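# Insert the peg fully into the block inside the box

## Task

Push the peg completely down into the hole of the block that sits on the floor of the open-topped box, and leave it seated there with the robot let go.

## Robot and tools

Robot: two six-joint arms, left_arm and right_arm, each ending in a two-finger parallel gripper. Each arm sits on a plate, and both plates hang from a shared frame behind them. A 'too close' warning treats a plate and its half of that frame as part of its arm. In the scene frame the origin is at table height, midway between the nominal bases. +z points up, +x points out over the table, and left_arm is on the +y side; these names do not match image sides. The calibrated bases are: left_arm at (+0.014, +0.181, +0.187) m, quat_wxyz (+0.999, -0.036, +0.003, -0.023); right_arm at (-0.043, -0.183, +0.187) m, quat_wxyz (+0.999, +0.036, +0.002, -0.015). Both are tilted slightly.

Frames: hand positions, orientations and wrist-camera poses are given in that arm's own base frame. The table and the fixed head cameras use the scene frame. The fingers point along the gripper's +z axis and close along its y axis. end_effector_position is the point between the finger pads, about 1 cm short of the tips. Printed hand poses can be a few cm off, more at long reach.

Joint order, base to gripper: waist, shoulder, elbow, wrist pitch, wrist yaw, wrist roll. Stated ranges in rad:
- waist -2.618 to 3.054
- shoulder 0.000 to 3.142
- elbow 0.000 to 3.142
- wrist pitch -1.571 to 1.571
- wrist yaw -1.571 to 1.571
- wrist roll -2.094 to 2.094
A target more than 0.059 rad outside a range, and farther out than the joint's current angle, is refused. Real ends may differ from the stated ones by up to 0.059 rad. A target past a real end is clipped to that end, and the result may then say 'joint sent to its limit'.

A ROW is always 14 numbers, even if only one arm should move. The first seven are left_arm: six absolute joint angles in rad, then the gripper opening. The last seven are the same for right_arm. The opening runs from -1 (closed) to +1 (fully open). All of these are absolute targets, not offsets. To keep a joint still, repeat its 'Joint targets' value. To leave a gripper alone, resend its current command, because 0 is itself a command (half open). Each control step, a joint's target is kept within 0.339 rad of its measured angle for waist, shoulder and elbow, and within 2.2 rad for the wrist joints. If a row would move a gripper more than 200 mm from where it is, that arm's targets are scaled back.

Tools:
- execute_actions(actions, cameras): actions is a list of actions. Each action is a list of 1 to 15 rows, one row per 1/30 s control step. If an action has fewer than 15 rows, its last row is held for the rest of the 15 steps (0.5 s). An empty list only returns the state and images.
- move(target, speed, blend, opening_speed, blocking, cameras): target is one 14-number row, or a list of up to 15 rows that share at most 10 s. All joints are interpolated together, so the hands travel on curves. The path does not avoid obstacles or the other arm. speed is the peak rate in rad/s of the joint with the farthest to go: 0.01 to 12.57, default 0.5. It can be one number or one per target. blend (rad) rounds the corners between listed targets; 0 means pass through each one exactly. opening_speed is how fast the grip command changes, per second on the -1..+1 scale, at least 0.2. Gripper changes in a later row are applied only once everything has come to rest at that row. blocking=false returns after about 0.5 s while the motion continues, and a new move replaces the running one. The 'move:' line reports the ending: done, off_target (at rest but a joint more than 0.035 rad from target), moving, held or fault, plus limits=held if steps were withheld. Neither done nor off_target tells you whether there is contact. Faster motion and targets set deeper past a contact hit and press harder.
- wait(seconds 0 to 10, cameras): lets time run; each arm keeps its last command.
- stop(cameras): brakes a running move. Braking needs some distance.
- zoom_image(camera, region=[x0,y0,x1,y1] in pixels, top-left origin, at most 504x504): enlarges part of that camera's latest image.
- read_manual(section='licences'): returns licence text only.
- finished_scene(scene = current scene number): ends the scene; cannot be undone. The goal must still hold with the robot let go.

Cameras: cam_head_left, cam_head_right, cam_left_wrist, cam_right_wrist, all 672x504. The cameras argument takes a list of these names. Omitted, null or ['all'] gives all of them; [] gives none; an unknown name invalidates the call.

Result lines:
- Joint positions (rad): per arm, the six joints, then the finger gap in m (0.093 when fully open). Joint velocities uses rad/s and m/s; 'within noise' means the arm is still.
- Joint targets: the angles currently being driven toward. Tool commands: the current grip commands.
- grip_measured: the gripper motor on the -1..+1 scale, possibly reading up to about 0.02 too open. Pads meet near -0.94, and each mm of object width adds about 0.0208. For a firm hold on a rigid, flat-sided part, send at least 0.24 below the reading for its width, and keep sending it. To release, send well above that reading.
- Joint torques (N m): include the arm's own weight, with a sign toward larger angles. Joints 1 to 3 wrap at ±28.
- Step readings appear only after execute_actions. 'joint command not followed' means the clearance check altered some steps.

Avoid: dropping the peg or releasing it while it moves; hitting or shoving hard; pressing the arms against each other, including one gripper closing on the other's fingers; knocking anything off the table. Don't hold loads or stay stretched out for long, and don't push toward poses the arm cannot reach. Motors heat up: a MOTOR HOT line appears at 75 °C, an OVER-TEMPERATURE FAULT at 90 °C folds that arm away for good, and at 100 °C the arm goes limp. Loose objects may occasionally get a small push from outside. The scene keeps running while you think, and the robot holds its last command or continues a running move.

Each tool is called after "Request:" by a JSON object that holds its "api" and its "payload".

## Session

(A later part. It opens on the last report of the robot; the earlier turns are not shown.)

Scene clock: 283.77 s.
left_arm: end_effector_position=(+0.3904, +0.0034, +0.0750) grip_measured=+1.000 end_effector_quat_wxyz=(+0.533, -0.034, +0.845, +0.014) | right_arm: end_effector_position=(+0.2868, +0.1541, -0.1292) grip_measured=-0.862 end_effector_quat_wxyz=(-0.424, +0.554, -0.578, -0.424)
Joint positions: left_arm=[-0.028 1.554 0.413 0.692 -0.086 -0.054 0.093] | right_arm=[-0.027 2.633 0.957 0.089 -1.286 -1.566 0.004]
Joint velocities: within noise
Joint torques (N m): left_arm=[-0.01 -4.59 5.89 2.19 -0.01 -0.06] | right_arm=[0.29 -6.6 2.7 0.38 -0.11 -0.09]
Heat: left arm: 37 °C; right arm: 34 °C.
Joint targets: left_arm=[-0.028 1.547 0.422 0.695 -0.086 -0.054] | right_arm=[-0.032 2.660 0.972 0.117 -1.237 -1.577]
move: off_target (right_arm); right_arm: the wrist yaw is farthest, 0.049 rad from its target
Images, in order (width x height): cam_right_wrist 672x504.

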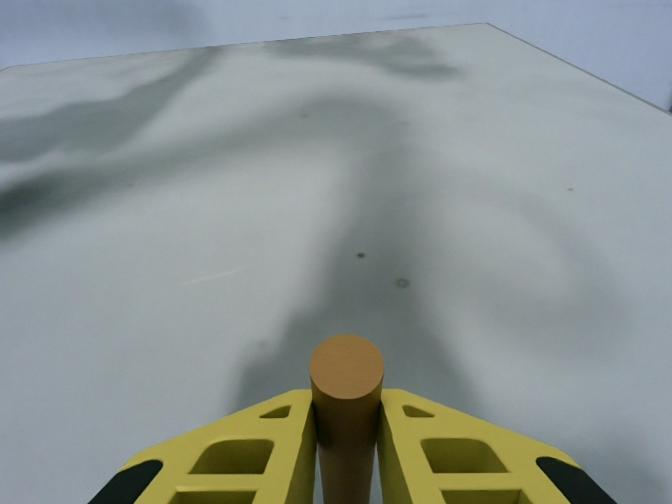

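Request:
{"api": "move", "payload": {"target": [-0.028,1.547,0.422,0.695,-0.086,-0.054,1,-0.032,2.61,0.952,0.089,-1.242,-1.577,-0.95], "speed": 0.1, "cameras": ["cam_right_wrist"]}}

Request:
{"api": "move", "payload": {"target": [-0.028,1.547,0.422,0.695,-0.086,-0.054,1,-0.032,2.61,0.952,0.089,-1.242,-1.577,0.0], "opening_speed": 0.5}}

Request:
{"api": "zoom_image", "payload": {"camera": "cam_right_wrist", "region": [236, 300, 456, 504]}}

Scene clock: 293.77 s.
left_arm: end_effector_position=(+0.3904, +0.0034, +0.0750) grip_measured=+1.000 end_effector_quat_wxyz=(+0.533, -0.034, +0.845, +0.014) | right_arm: end_effector_position=(+0.2868, +0.1541, -0.1292) grip_measured=-0.862 end_effector_quat_wxyz=(-0.424, +0.554, -0.578, -0.424)
Joint positions: left_arm=[-0.028 1.554 0.413 0.692 -0.086 -0.054 0.093] | right_arm=[-0.027 2.633 0.957 0.089 -1.286 -1.566 0.004]
Joint velocities: within noise
Joint torques (N m): left_arm=[0.02 -4.57 5.89 2.19 -0.01 -0.06] | right_arm=[0.35 -11.03 0.87 0.11 -0.11 -0.1]
Heat: left arm: 37 °C; right arm: 34 °C.
Joint targets: left_arm=[-0.028 1.547 0.422 0.695 -0.086 -0.054] | right_arm=[-0.032 2.610 0.952 0.089 -1.242 -1.577]
move: off_target (right_arm); right_arm: the wrist yaw is farthest, 0.044 rad from its target
Images, in order (width x height): cam_right_wrist 672x504.

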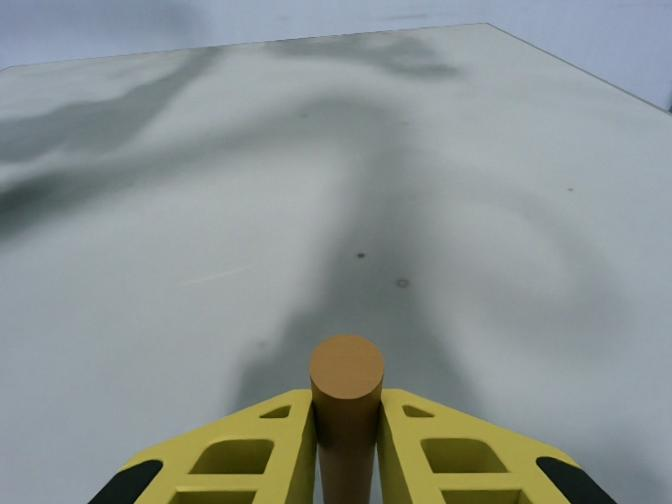

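Scene clock: 295.87 s.
left_arm: end_effector_position=(+0.3904, +0.0034, +0.0750) grip_measured=+1.000 end_effector_quat_wxyz=(+0.533, -0.034, +0.845, +0.014) | right_arm: end_effector_position=(+0.2865, +0.1516, -0.1368) grip_measured=-0.002 end_effector_quat_wxyz=(-0.410, +0.563, -0.588, -0.411)
Joint positions: left_arm=[-0.028 1.554 0.413 0.692 -0.086 -0.054 0.093] | right_arm=[-0.027 2.633 0.957 0.089 -1.239 -1.566 0.045]
Joint velocities: within noise
Joint torques (N m): left_arm=[0.01 -4.6 5.89 2.21 0 -0.05] | right_arm=[0.27 -10.96 0.76 0.11 -0.56 -0.09]
Heat: left arm: 37 °C; right arm: 34 °C.
Joint targets: left_arm=[-0.028 1.547 0.422 0.695 -0.086 -0.054] | right_arm=[-0.032 2.610 0.952 0.089 -1.242 -1.577]
move: done

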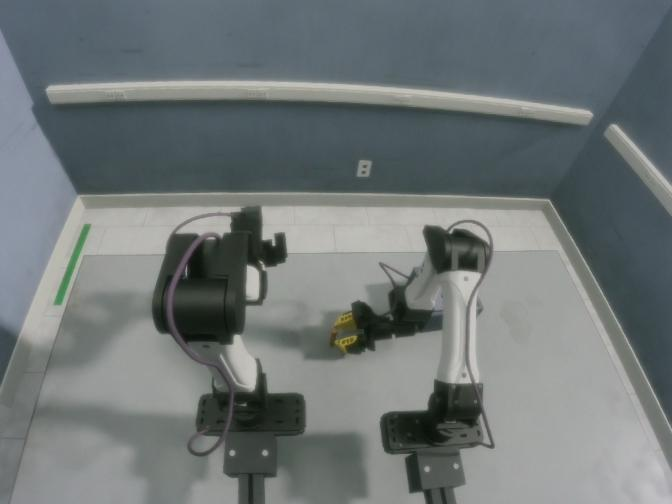

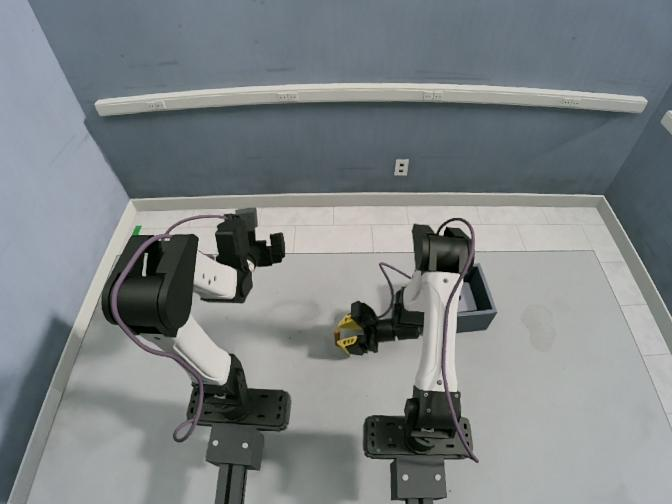

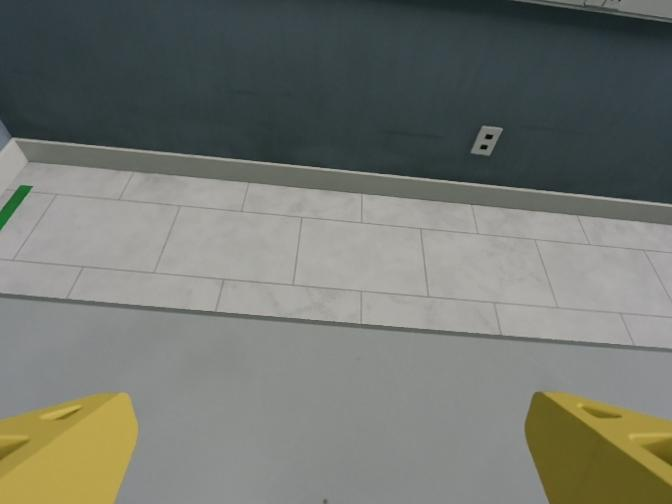

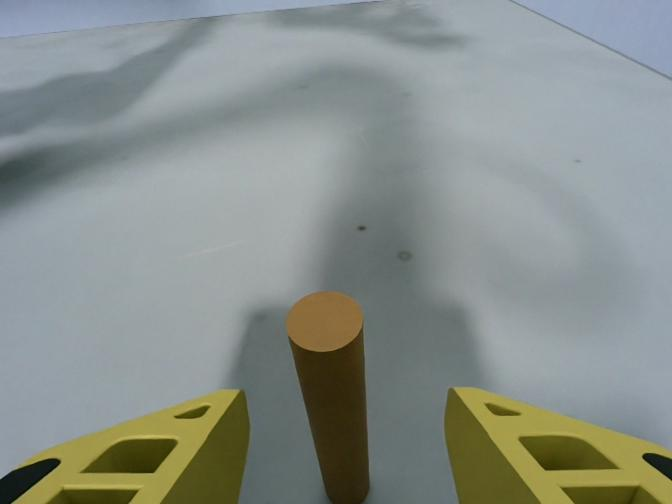

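Scaled by 2.291.

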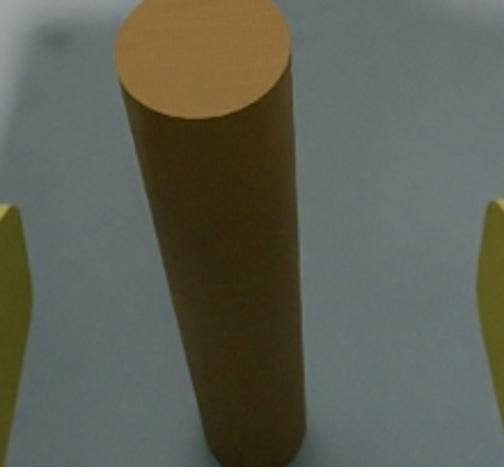

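Request:
{"api": "move", "payload": {"target": [[-0.028,1.547,0.422,0.695,-0.086,-0.054,1,-0.032,2.47,0.892,0.008,-1.237,-1.577,0],[-0.028,1.547,0.422,0.695,-0.086,-0.054,1,-0.032,2.0,0.9,-0.47,-1.237,-1.577,0],[-0.028,1.547,0.422,0.695,-0.086,-0.054,1,0.543,2.01,1.12,-0.715,0.064,0,0]], "speed": [0.5,0.8,1.0]}}

Scene clock: 320.77 s.
left_arm: end_effector_position=(+0.3904, +0.0034, +0.0750) grip_measured=+1.000 end_effector_quat_wxyz=(+0.533, -0.034, +0.845, +0.014) | right_arm: end_effector_position=(+0.2725, +0.1517, -0.0528) grip_measured=-0.002 end_effector_quat_wxyz=(-0.029, -0.273, +0.961, -0.037)
Joint positions: left_arm=[-0.028 1.554 0.413 0.692 -0.086 -0.054 0.093] | right_arm=[0.539 2.027 1.091 -0.709 0.057 -0.013 0.045]
Joint velocities: within noise
Joint torques (N m): left_arm=[-0.01 -4.63 5.91 2.2 -0.01 -0.06] | right_arm=[0.91 -10.03 8.64 0.01 0.09 0.2]
Heat: left arm: 37 °C; right arm: 38 °C.
Joint targets: left_arm=[-0.028 1.547 0.422 0.695 -0.086 -0.054] | right_arm=[0.543 2.010 1.120 -0.715 0.064 0.000]
move: done

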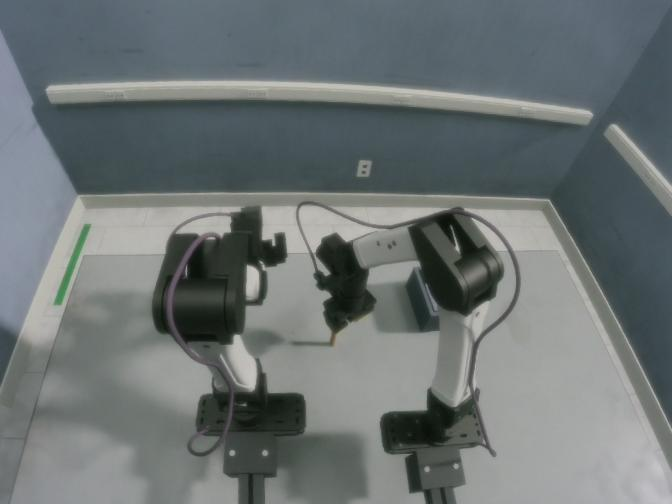

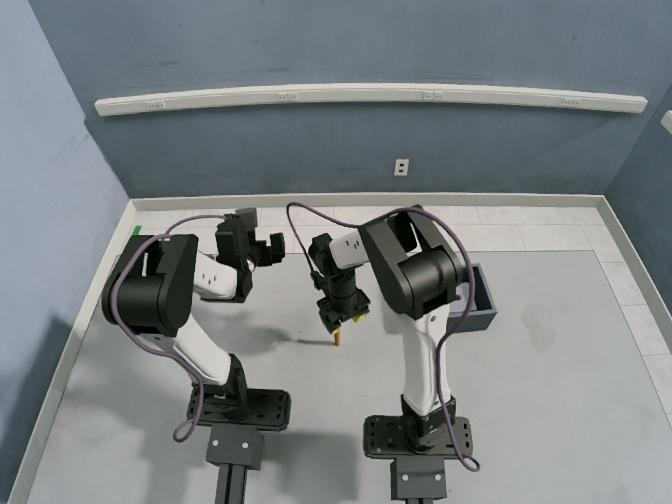

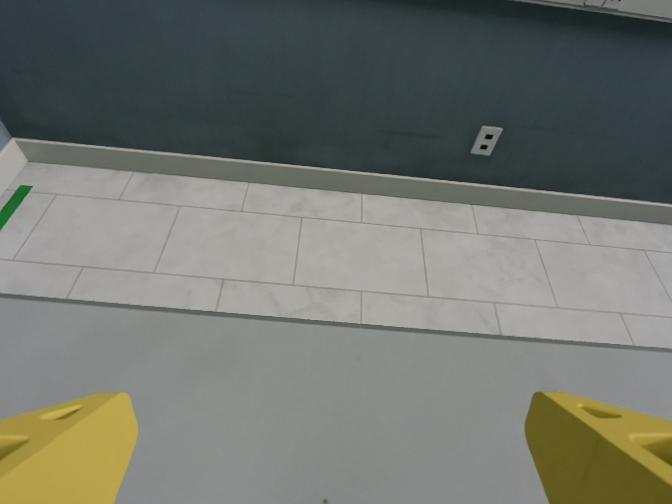

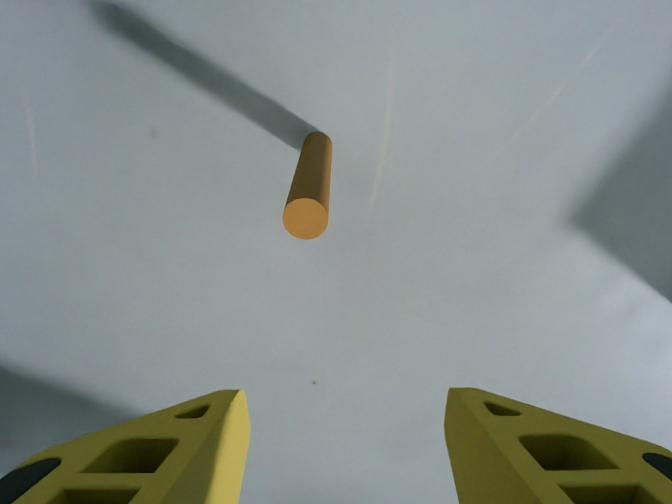

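Request:
{"api": "move", "payload": {"target": [-0.028,1.547,0.422,0.695,-0.086,-0.054,1,0.575,2.111,1.173,-0.628,0.068,0.01,0.2], "speed": 0.5, "cameras": ["cam_right_wrist","cam_head_left"]}}

Scene clock: 339.00 s.
left_arm: end_effector_position=(+0.3904, +0.0034, +0.0750) grip_measured=+1.000 end_effector_quat_wxyz=(+0.533, -0.034, +0.845, +0.014) | right_arm: end_effector_position=(+0.2876, +0.1714, -0.0664) grip_measured=+0.198 end_effector_quat_wxyz=(-0.008, -0.282, +0.959, -0.034)
Joint positions: left_arm=[-0.028 1.554 0.413 0.692 -0.086 -0.054 0.093] | right_arm=[0.569 2.099 1.141 -0.647 0.062 -0.002 0.055]
Joint velocities: within noise
Joint torques (N m): left_arm=[-0.01 -4.59 5.87 2.2 0 -0.05] | right_arm=[1.37 -7.98 8.87 0.4 0.07 0.2]
Heat: left arm: 37 °C; right arm: 38 °C.
Joint targets: left_arm=[-0.028 1.547 0.422 0.695 -0.086 -0.054] | right_arm=[0.575 2.111 1.173 -0.628 0.068 0.010]
move: done
Images, in order (width x height): cam_head_left 672x504, cam_right_wrist 672x504.

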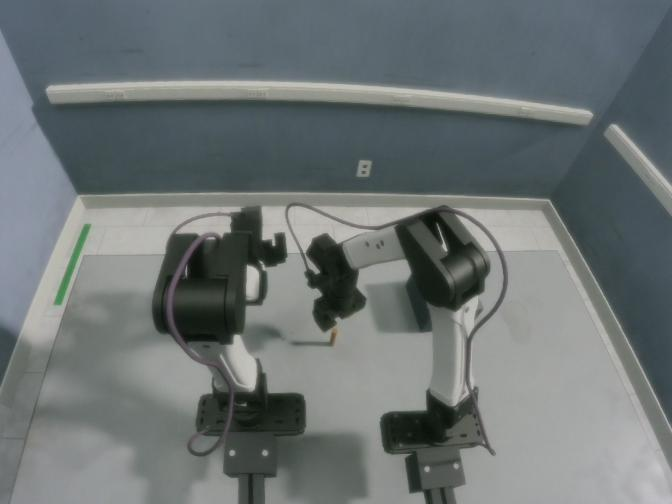

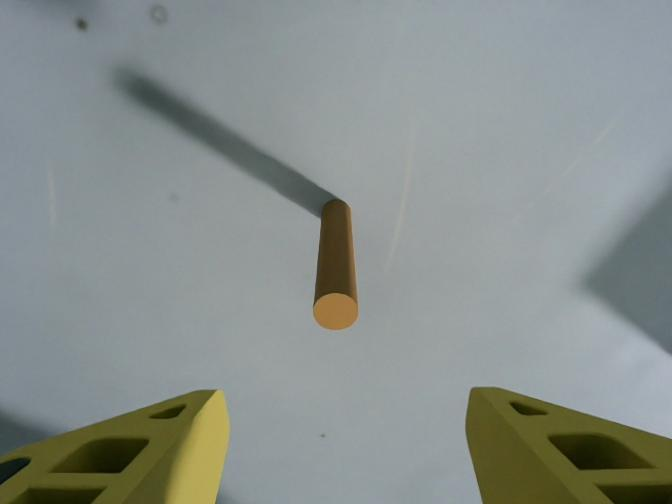

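Request:
{"api": "move", "payload": {"target": [-0.028,1.547,0.422,0.695,-0.086,-0.054,1,0.566,2.205,1.18,-0.543,0.068,0.01,0.3], "speed": 0.4, "cameras": ["cam_right_wrist","cam_head_left"]}}

Scene clock: 350.70 s.
left_arm: end_effector_position=(+0.3904, +0.0034, +0.0750) grip_measured=+1.000 end_effector_quat_wxyz=(+0.533, -0.034, +0.845, +0.014) | right_arm: end_effector_position=(+0.2923, +0.1744, -0.0957) grip_measured=+0.298 end_effector_quat_wxyz=(-0.009, -0.282, +0.959, -0.035)
Joint positions: left_arm=[-0.028 1.554 0.413 0.692 -0.086 -0.054 0.093] | right_arm=[0.569 2.194 1.149 -0.563 0.062 -0.002 0.06]
Joint velocities: within noise
Joint torques (N m): left_arm=[-0.03 -4.6 5.89 2.2 -0.01 -0.05] | right_arm=[0.39 -8.46 8.25 0.35 0.12 0.2]
Heat: left arm: 37 °C; right arm: 37 °C.
Joint targets: left_arm=[-0.028 1.547 0.422 0.695 -0.086 -0.054] | right_arm=[0.566 2.205 1.180 -0.543 0.068 0.010]
move: done
Images, in order (width x height): cam_head_left 672x504, cam_right_wrist 672x504.

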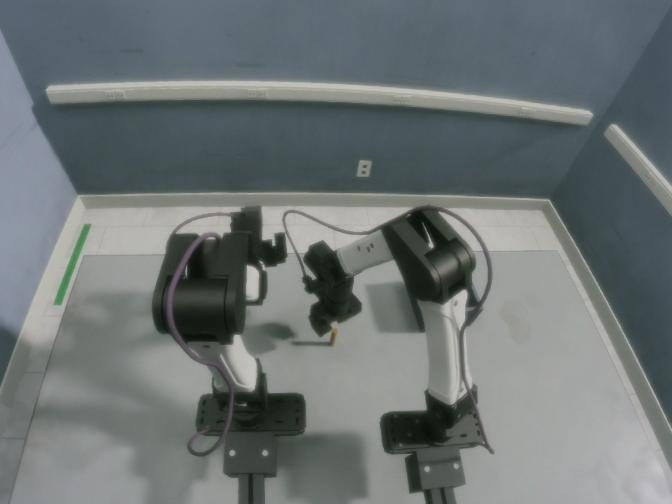

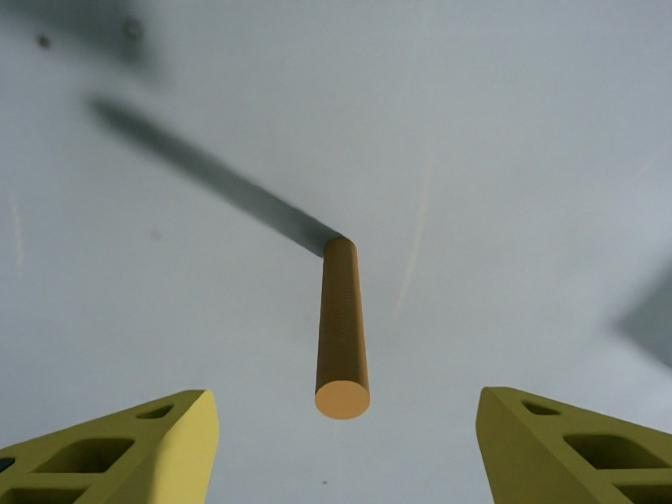

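Request:
{"api": "move", "payload": {"target": [[-0.028,1.547,0.422,0.695,-0.086,-0.054,1,0.566,2.285,1.184,-0.466,0.068,0.01,0.3],[-0.028,1.547,0.422,0.695,-0.086,-0.054,1,0.566,2.285,1.184,-0.466,0.068,0.01,-0.95]], "speed": 0.4, "opening_speed": 2, "cameras": ["cam_right_wrist","cam_head_left"]}}

Scene clock: 355.93 s.
left_arm: end_effector_position=(+0.3904, +0.0034, +0.0750) grip_measured=+1.000 end_effector_quat_wxyz=(+0.533, -0.034, +0.845, +0.014) | right_arm: end_effector_position=(+0.2960, +0.1768, -0.1206) grip_measured=-0.892 end_effector_quat_wxyz=(-0.006, -0.281, +0.959, -0.034)
Joint positions: left_arm=[-0.028 1.554 0.413 0.692 -0.086 -0.054 0.093] | right_arm=[0.569 2.273 1.157 -0.485 0.062 -0.001 0.002]
Joint velocities: within noise
Joint torques (N m): left_arm=[-0.03 -4.59 5.9 2.2 -0.01 -0.05] | right_arm=[0.55 -8.79 7.82 0.39 0.07 0.2]
Heat: left arm: 37 °C; right arm: 37 °C.
Joint targets: left_arm=[-0.028 1.547 0.422 0.695 -0.086 -0.054] | right_arm=[0.566 2.285 1.184 -0.466 0.068 0.010]
move: done
Images, in order (width x height): cam_head_left 672x504, cam_right_wrist 672x504.

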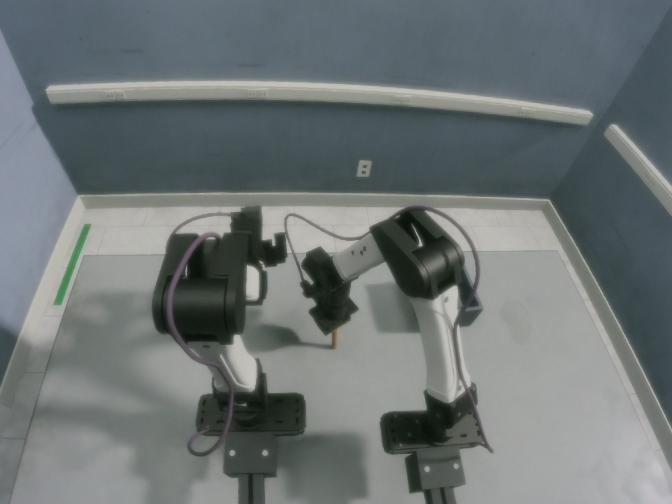

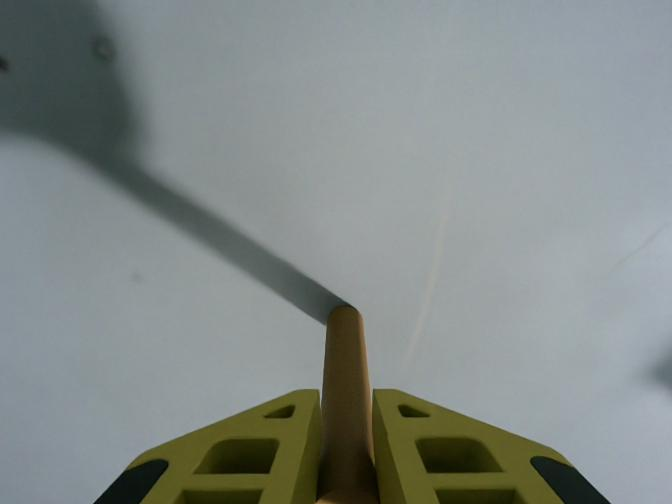

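Request:
{"api": "move", "payload": {"target": [[-0.028,1.547,0.422,0.695,-0.086,-0.054,1,0.566,2.02,1.15,-0.7,0.068,0.01,-0.95],[-0.028,1.547,0.422,0.695,-0.086,-0.054,1,0.55,1.93,1.3,-0.965,0.068,0.01,-0.95],[-0.028,1.547,0.422,0.695,-0.086,-0.054,1,-0.36,2.322,1.914,-1.097,0.066,-0.45,-0.95]], "speed": [0.5,0.8,0.8], "blend": 0.05}}

Scene clock: 372.00 s.
left_arm: end_effector_position=(+0.3904, +0.0034, +0.0750) grip_measured=+1.000 end_effector_quat_wxyz=(+0.533, -0.034, +0.845, +0.014) | right_arm: end_effector_position=(+0.4233, -0.1751, +0.0207) grip_measured=-0.892 end_effector_quat_wxyz=(+0.011, -0.035, +0.998, -0.043)
Joint positions: left_arm=[-0.028 1.554 0.413 0.692 -0.086 -0.054 0.093] | right_arm=[-0.366 2.306 1.878 -1.089 0.071 -0.437 0.002]
Joint velocities: within noise
Joint torques (N m): left_arm=[0.01 -4.64 5.89 2.19 -0.02 -0.04] | right_arm=[1.33 -10.59 10.55 0.11 -0.03 -0.11]
Heat: left arm: 37 °C; right arm: 37 °C.
Joint targets: left_arm=[-0.028 1.547 0.422 0.695 -0.086 -0.054] | right_arm=[-0.360 2.322 1.914 -1.097 0.066 -0.450]
move: off_target (right_arm); right_arm: the elbow is farthest, 0.036 rad from its target

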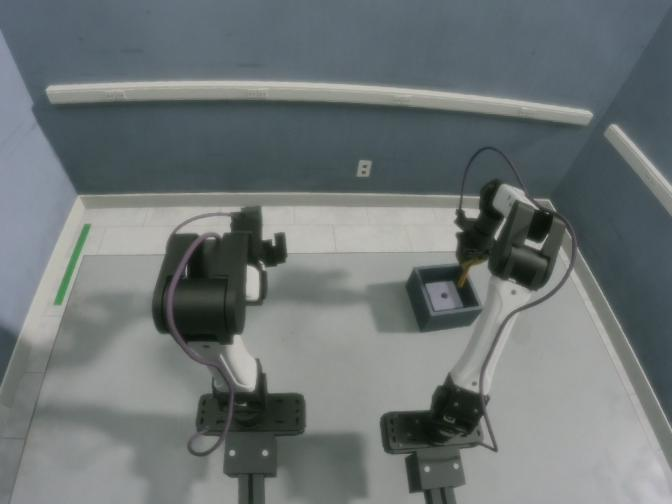

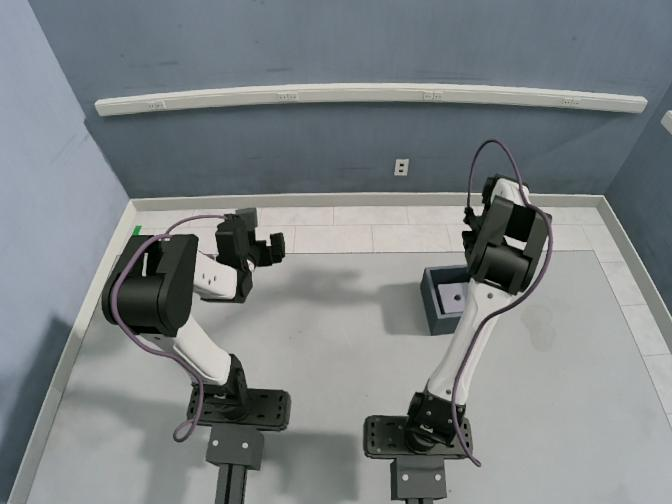

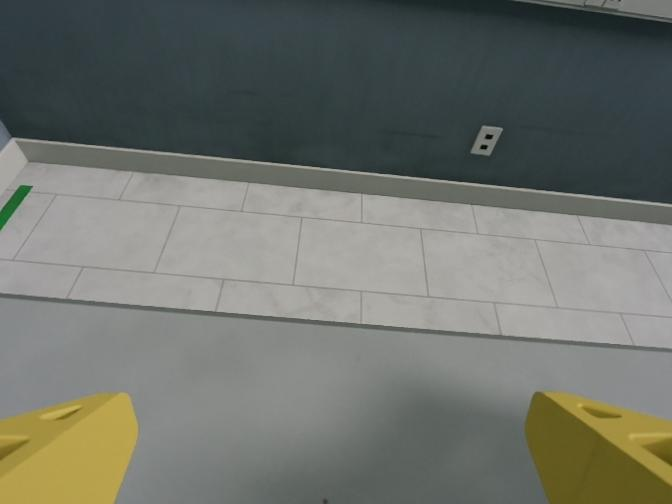

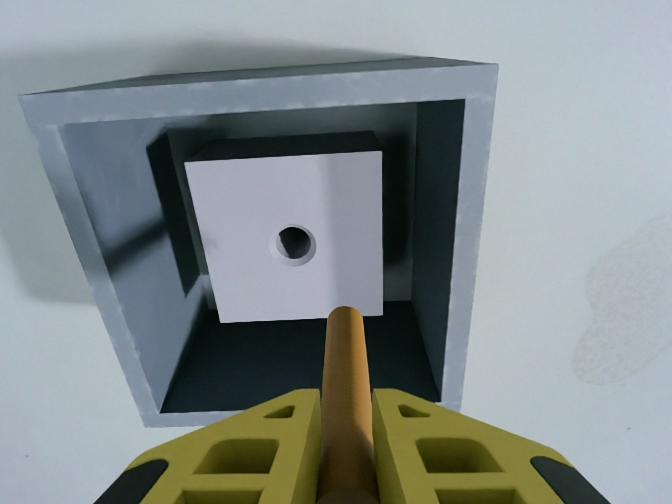

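Request:
{"api": "move", "payload": {"target": [-0.028,1.547,0.422,0.695,-0.086,-0.054,1,-0.327,2.275,1.667,-0.935,0.067,-0.417,-0.95], "speed": 0.4, "cameras": ["cam_right_wrist","cam_head_left"]}}

Scene clock: 392.97 s.
left_arm: end_effector_position=(+0.3904, +0.0034, +0.0750) grip_measured=+1.000 end_effector_quat_wxyz=(+0.533, -0.034, +0.845, +0.014) | right_arm: end_effector_position=(+0.4005, -0.1517, -0.0282) grip_measured=-0.892 end_effector_quat_wxyz=(-0.018, -0.048, +0.998, -0.031)
Joint positions: left_arm=[-0.028 1.554 0.413 0.692 -0.086 -0.054 0.093] | right_arm=[-0.334 2.306 1.677 -0.952 0.071 -0.429 0.002]
Joint velocities: within noise
Joint torques (N m): left_arm=[0.03 -4.62 5.87 2.19 -0.02 -0.05] | right_arm=[1.62 -14.42 5.42 0.23 -0.03 0.18]
Heat: left arm: 37 °C; right arm: 39 °C.
Joint targets: left_arm=[-0.028 1.547 0.422 0.695 -0.086 -0.054] | right_arm=[-0.327 2.275 1.667 -0.935 0.067 -0.417]
move: done
Images, in order (width x height): cam_head_left 672x504, cam_right_wrist 672x504.

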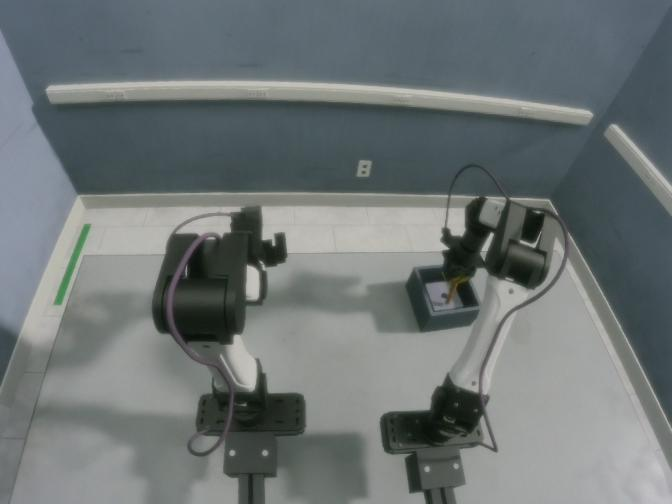

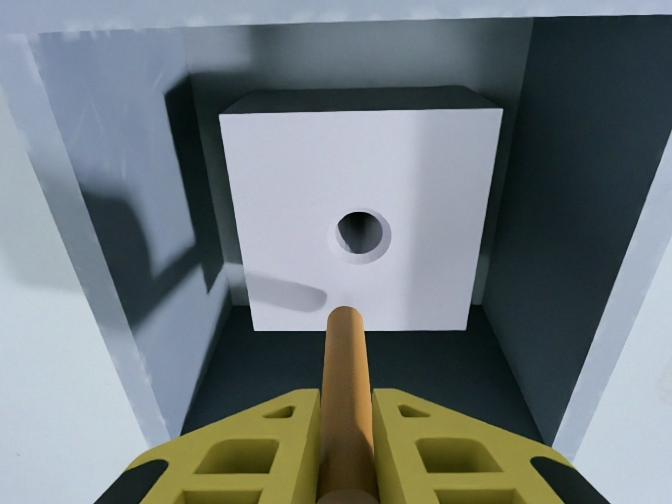

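Request:
{"api": "move", "payload": {"target": [-0.028,1.547,0.422,0.695,-0.086,-0.054,1,-0.312,2.305,1.79,-1.0,0.067,-0.405,-0.95], "speed": 0.3, "cameras": ["cam_right_wrist","cam_head_left"]}}

Scene clock: 411.30 s.
left_arm: end_effector_position=(+0.3904, +0.0034, +0.0750) grip_measured=+1.000 end_effector_quat_wxyz=(+0.533, -0.034, +0.845, +0.014) | right_arm: end_effector_position=(+0.4193, -0.1512, -0.0084) grip_measured=-0.892 end_effector_quat_wxyz=(+0.003, -0.048, +0.998, -0.039)
Joint positions: left_arm=[-0.028 1.554 0.413 0.692 -0.086 -0.054 0.093] | right_arm=[-0.319 2.306 1.76 -0.992 0.071 -0.417 0.002]
Joint velocities: within noise
Joint torques (N m): left_arm=[-0.01 -4.6 5.87 2.2 -0.01 -0.05] | right_arm=[1.57 -11.99 9.78 0.12 -0.02 0.17]
Heat: left arm: 38 °C; right arm: 43 °C.
Joint targets: left_arm=[-0.028 1.547 0.422 0.695 -0.086 -0.054] | right_arm=[-0.312 2.305 1.790 -1.000 0.067 -0.405]
move: done
Images, in order (width x height): cam_head_left 672x504, cam_right_wrist 672x504.

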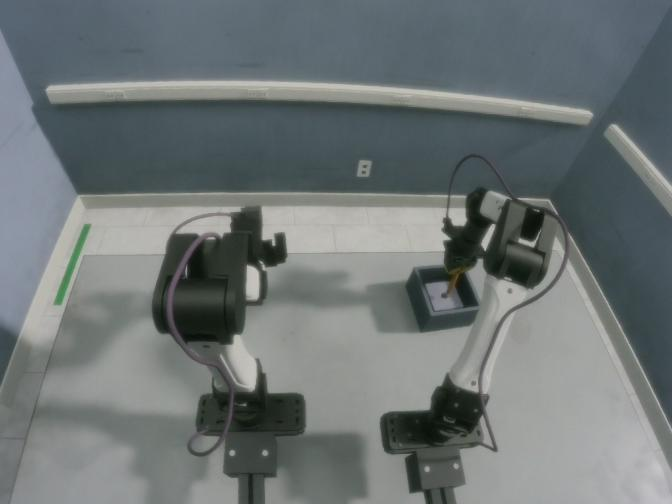

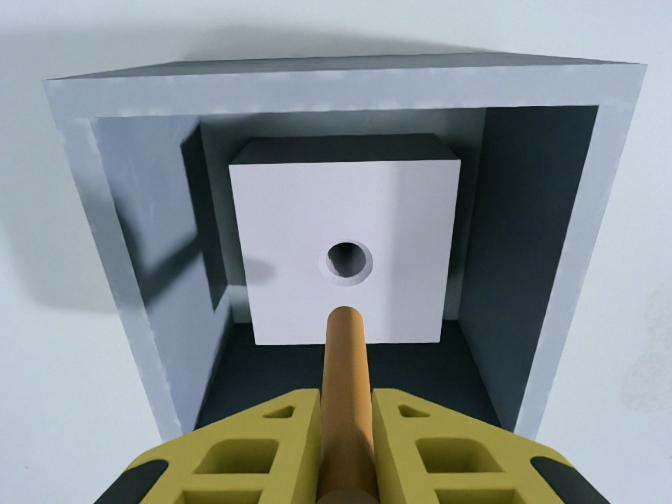

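Request:
{"api": "move", "payload": {"target": [-0.028,1.547,0.422,0.695,-0.086,-0.054,1,-0.317,2.353,1.728,-0.925,0.067,-0.405,-0.95], "speed": 0.2, "cameras": ["cam_right_wrist"]}}

Scene clock: 424.73 s.
left_arm: end_effector_position=(+0.3904, +0.0034, +0.0750) grip_measured=+1.000 end_effector_quat_wxyz=(+0.533, -0.034, +0.845, +0.014) | right_arm: end_effector_position=(+0.4194, -0.1512, -0.0287) grip_measured=-0.892 end_effector_quat_wxyz=(-0.001, -0.048, +0.998, -0.038)
Joint positions: left_arm=[-0.028 1.554 0.413 0.692 -0.086 -0.054 0.093] | right_arm=[-0.319 2.341 1.738 -0.942 0.071 -0.417 0.002]
Joint velocities: within noise
Joint torques (N m): left_arm=[0.01 -4.59 5.93 2.19 -0.01 -0.05] | right_arm=[1.17 -11 5.42 0.32 0 0.18]
Heat: left arm: 38 °C; right arm: 44 °C.
Joint targets: left_arm=[-0.028 1.547 0.422 0.695 -0.086 -0.054] | right_arm=[-0.317 2.353 1.728 -0.925 0.067 -0.405]
move: done
Images, in order (width x height): cam_right_wrist 672x504.

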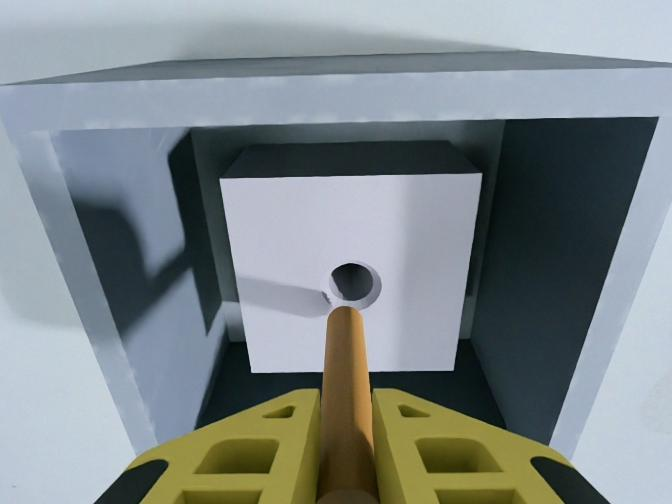

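Request:
{"api": "move", "payload": {"target": [-0.028,1.547,0.422,0.695,-0.086,-0.054,1,-0.322,2.384,1.778,-0.904,0.067,-0.405,-0.95], "speed": 0.2, "cameras": ["cam_right_wrist"]}}

Request:
{"api": "zoom_image", "payload": {"camera": "cam_right_wrist", "region": [256, 240, 456, 390]}}

Scene clock: 435.67 s.
left_arm: end_effector_position=(+0.3904, +0.0034, +0.0750) grip_measured=+1.000 end_effector_quat_wxyz=(+0.533, -0.034, +0.845, +0.014) | right_arm: end_effector_position=(+0.4237, -0.1527, -0.0363) grip_measured=-0.892 end_effector_quat_wxyz=(+0.002, -0.048, +0.998, -0.039)
Joint positions: left_arm=[-0.028 1.554 0.413 0.692 -0.086 -0.054 0.093] | right_arm=[-0.319 2.364 1.745 -0.92 0.072 -0.417 0.002]
Joint velocities: within noise
Joint torques (N m): left_arm=[-0.02 -4.59 5.87 2.2 0 -0.06] | right_arm=[0.77 -10.4 9.84 0.36 -0.02 0.18]
Heat: left arm: 38 °C; right arm: 44 °C.
Joint targets: left_arm=[-0.028 1.547 0.422 0.695 -0.086 -0.054] | right_arm=[-0.322 2.384 1.778 -0.904 0.067 -0.405]
move: done
Images, in order (width x height): cam_right_wrist 672x504.

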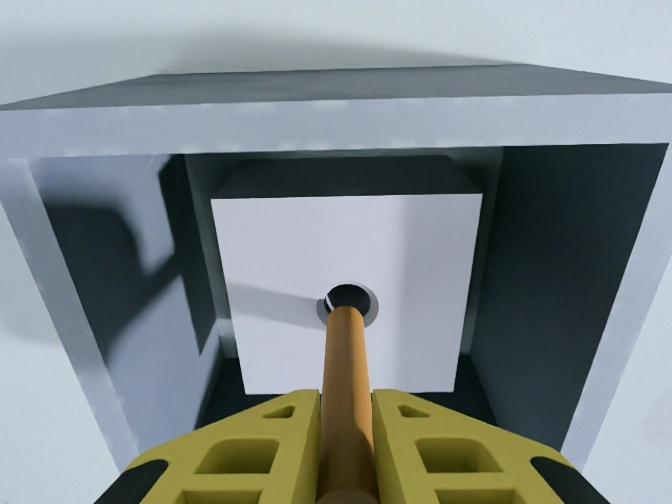

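Scaled by 2.520.

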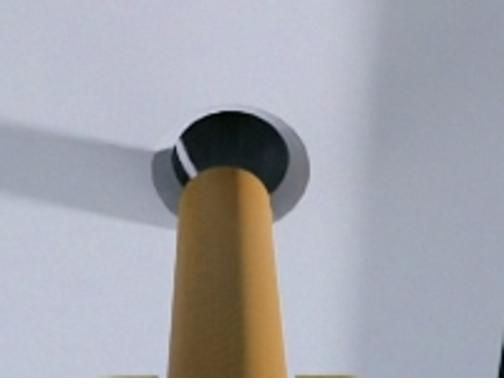

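Request:
{"api": "move", "payload": {"target": [-0.028,1.547,0.422,0.695,-0.086,-0.054,1,-0.324,2.411,1.728,-0.872,0.067,-0.405,-0.95], "speed": 0.2, "cameras": ["cam_right_wrist"]}}

Request:
{"api": "zoom_image", "payload": {"camera": "cam_right_wrist", "region": [256, 240, 456, 390]}}

Scene clock: 444.20 s.
left_arm: end_effector_position=(+0.3904, +0.0034, +0.0750) grip_measured=+1.000 end_effector_quat_wxyz=(+0.533, -0.034, +0.845, +0.014) | right_arm: end_effector_position=(+0.4270, -0.1538, -0.0495) grip_measured=-0.892 end_effector_quat_wxyz=(+0.004, -0.048, +0.998, -0.040)
Joint positions: left_arm=[-0.028 1.554 0.413 0.692 -0.086 -0.054 0.093] | right_arm=[-0.319 2.395 1.745 -0.886 0.072 -0.417 0.002]
Joint velocities: within noise
Joint torques (N m): left_arm=[0.01 -4.56 5.85 2.2 0 -0.05] | right_arm=[0.51 -10.84 4.66 0.34 -0.01 0.17]
Heat: left arm: 38 °C; right arm: 44 °C.
Joint targets: left_arm=[-0.028 1.547 0.422 0.695 -0.086 -0.054] | right_arm=[-0.324 2.411 1.728 -0.872 0.067 -0.405]
move: done
Images, in order (width x height): cam_right_wrist 672x504.

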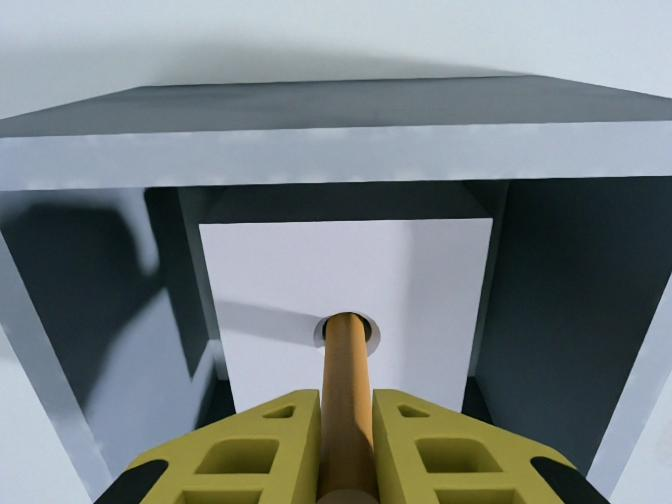

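Scaled by 2.520.

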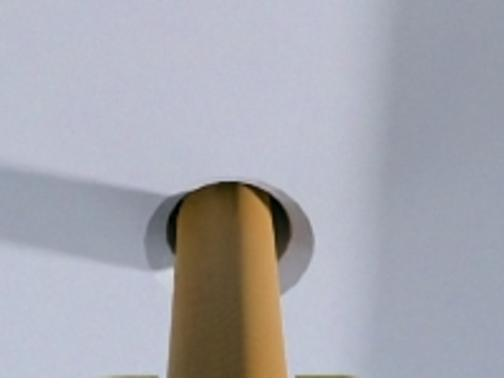

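Request:
{"api": "move", "payload": {"target": [-0.028,1.547,0.422,0.695,-0.086,-0.054,1,-0.327,2.438,1.712,-0.832,0.067,-0.405,-0.95], "speed": 0.15, "cameras": ["cam_right_wrist"]}}

Request:
{"api": "move", "payload": {"target": [-0.028,1.547,0.422,0.695,-0.086,-0.054,1,-0.328,2.465,1.703,-0.795,0.067,-0.405,-0.95], "speed": 0.15, "cameras": ["cam_right_wrist"]}}

Request:
{"api": "zoom_image", "payload": {"camera": "cam_right_wrist", "region": [256, 240, 456, 390]}}

Scene clock: 452.73 s.
left_arm: end_effector_position=(+0.3904, +0.0034, +0.0750) grip_measured=+1.000 end_effector_quat_wxyz=(+0.533, -0.034, +0.845, +0.014) | right_arm: end_effector_position=(+0.4266, -0.1538, -0.0645) grip_measured=-0.892 end_effector_quat_wxyz=(+0.003, -0.048, +0.998, -0.040)
Joint positions: left_arm=[-0.028 1.554 0.413 0.692 -0.086 -0.054 0.093] | right_arm=[-0.319 2.42 1.726 -0.842 0.072 -0.417 0.002]
Joint velocities: within noise
Joint torques (N m): left_arm=[-0.06 -4.55 5.97 2.2 0 -0.06] | right_arm=[0.38 -10.69 5.04 0.3 -0.04 0.2]
Heat: left arm: 38 °C; right arm: 44 °C.
Joint targets: left_arm=[-0.028 1.547 0.422 0.695 -0.086 -0.054] | right_arm=[-0.327 2.438 1.712 -0.832 0.067 -0.405]
move: done
Images, in order (width x height): cam_right_wrist 672x504.

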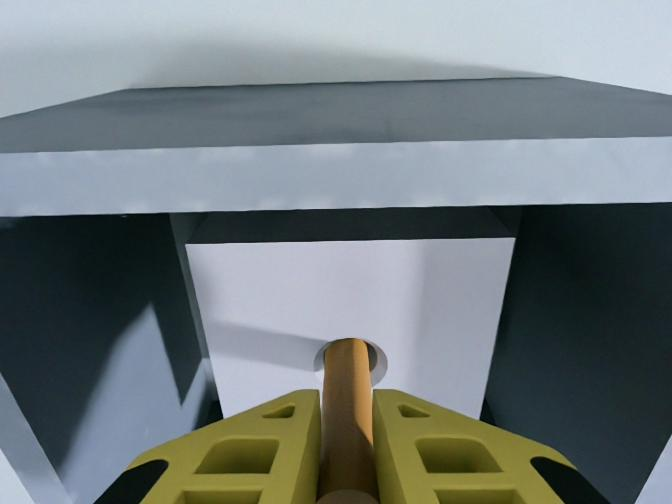

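Scene clock: 453.50 s.
left_arm: end_effector_position=(+0.3904, +0.0034, +0.0750) grip_measured=+1.000 end_effector_quat_wxyz=(+0.533, -0.034, +0.845, +0.014) | right_arm: end_effector_position=(+0.4250, -0.1560, -0.0763) grip_measured=-0.892 end_effector_quat_wxyz=(+0.000, -0.046, +0.998, -0.041)
Joint positions: left_arm=[-0.028 1.554 0.413 0.692 -0.086 -0.054 0.093] | right_arm=[-0.323 2.443 1.717 -0.815 0.076 -0.417 0.002]
Joint velocities: within noise
Joint torques (N m): left_arm=[-0.01 -4.63 5.9 2.19 -0.01 -0.05] | right_arm=[0.51 -10.43 4.67 0.41 -0.06 0.16]
Heat: left arm: 38 °C; right arm: 44 °C.
Joint targets: left_arm=[-0.028 1.547 0.422 0.695 -0.086 -0.054] | right_arm=[-0.328 2.465 1.703 -0.795 0.067 -0.405]
move: done
Images, in order (width x height): cam_right_wrist 672x504.

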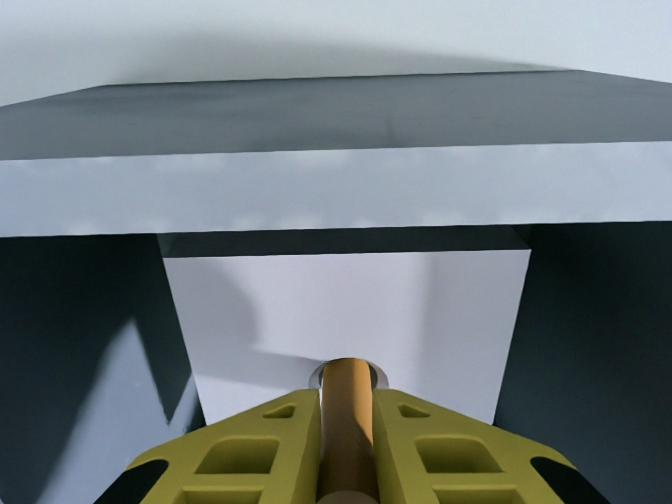

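Scaled by 2.520.

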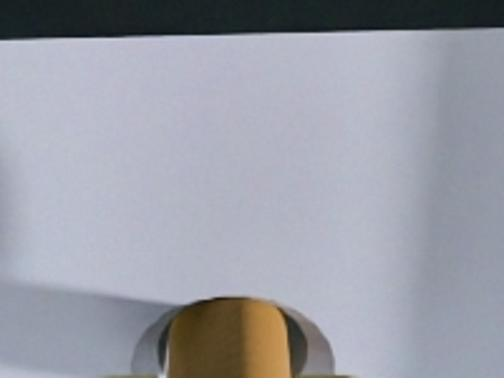

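Request:
{"api": "move", "payload": {"target": [-0.028,1.547,0.422,0.695,-0.086,-0.054,1,-0.33,2.49,1.695,-0.762,0.067,-0.405,-0.95], "speed": 0.15, "cameras": []}}

Request:
{"api": "move", "payload": {"target": [-0.028,1.547,0.422,0.695,-0.086,-0.054,1,-0.332,2.505,1.692,-0.743,0.067,-0.405,-0.95], "speed": 0.15, "cameras": ["cam_right_wrist"]}}

Scene clock: 460.07 s.
left_arm: end_effector_position=(+0.3904, +0.0034, +0.0750) grip_measured=+1.000 end_effector_quat_wxyz=(+0.533, -0.034, +0.845, +0.014) | right_arm: end_effector_position=(+0.4233, -0.1572, -0.0869) grip_measured=-0.892 end_effector_quat_wxyz=(-0.003, -0.045, +0.998, -0.042)
Joint positions: left_arm=[-0.028 1.554 0.413 0.692 -0.086 -0.054 0.093] | right_arm=[-0.326 2.465 1.711 -0.793 0.08 -0.417 0.002]
Joint velocities: within noise
Joint torques (N m): left_arm=[-0.03 -4.59 5.87 2.2 0 -0.06] | right_arm=[0.54 -10.24 4.49 0.49 -0.1 0.15]
Heat: left arm: 38 °C; right arm: 45 °C.
Joint targets: left_arm=[-0.028 1.547 0.422 0.695 -0.086 -0.054] | right_arm=[-0.330 2.490 1.695 -0.762 0.067 -0.405]
move: done
No camera images: "cameras" was empty.

Scene clock: 460.77 s.
left_arm: end_effector_position=(+0.3904, +0.0034, +0.0750) grip_measured=+1.000 end_effector_quat_wxyz=(+0.533, -0.034, +0.845, +0.014) | right_arm: end_effector_position=(+0.4234, -0.1572, -0.0870) grip_measured=-0.892 end_effector_quat_wxyz=(-0.003, -0.045, +0.998, -0.042)
Joint positions: left_arm=[-0.028 1.554 0.413 0.692 -0.086 -0.054 0.093] | right_arm=[-0.326 2.465 1.711 -0.792 0.08 -0.417 0.002]
Joint velocities: within noise
Joint torques (N m): left_arm=[-0.03 -4.59 5.9 2.21 -0.01 -0.04] | right_arm=[0.4 -8.87 4.23 0.68 -0.05 0.18]
Heat: left arm: 38 °C; right arm: 44 °C.
Joint targets: left_arm=[-0.028 1.547 0.422 0.695 -0.086 -0.054] | right_arm=[-0.332 2.505 1.692 -0.743 0.067 -0.405]
move: off_target (right_arm); right_arm: the wrist pitch is farthest, 0.049 rad from its target
Images, in order (width x height): cam_right_wrist 672x504.

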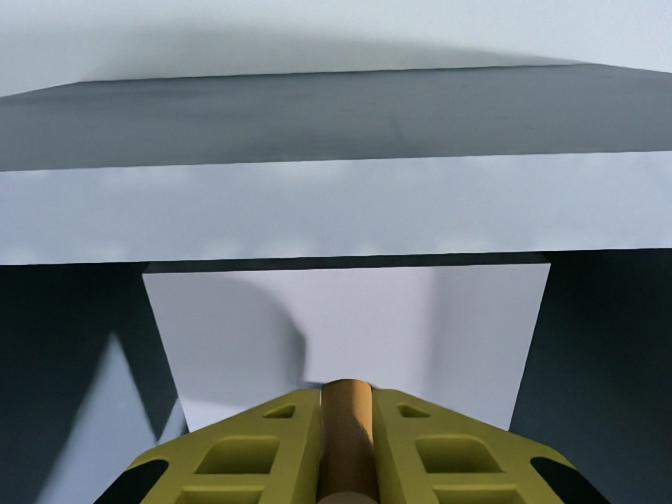

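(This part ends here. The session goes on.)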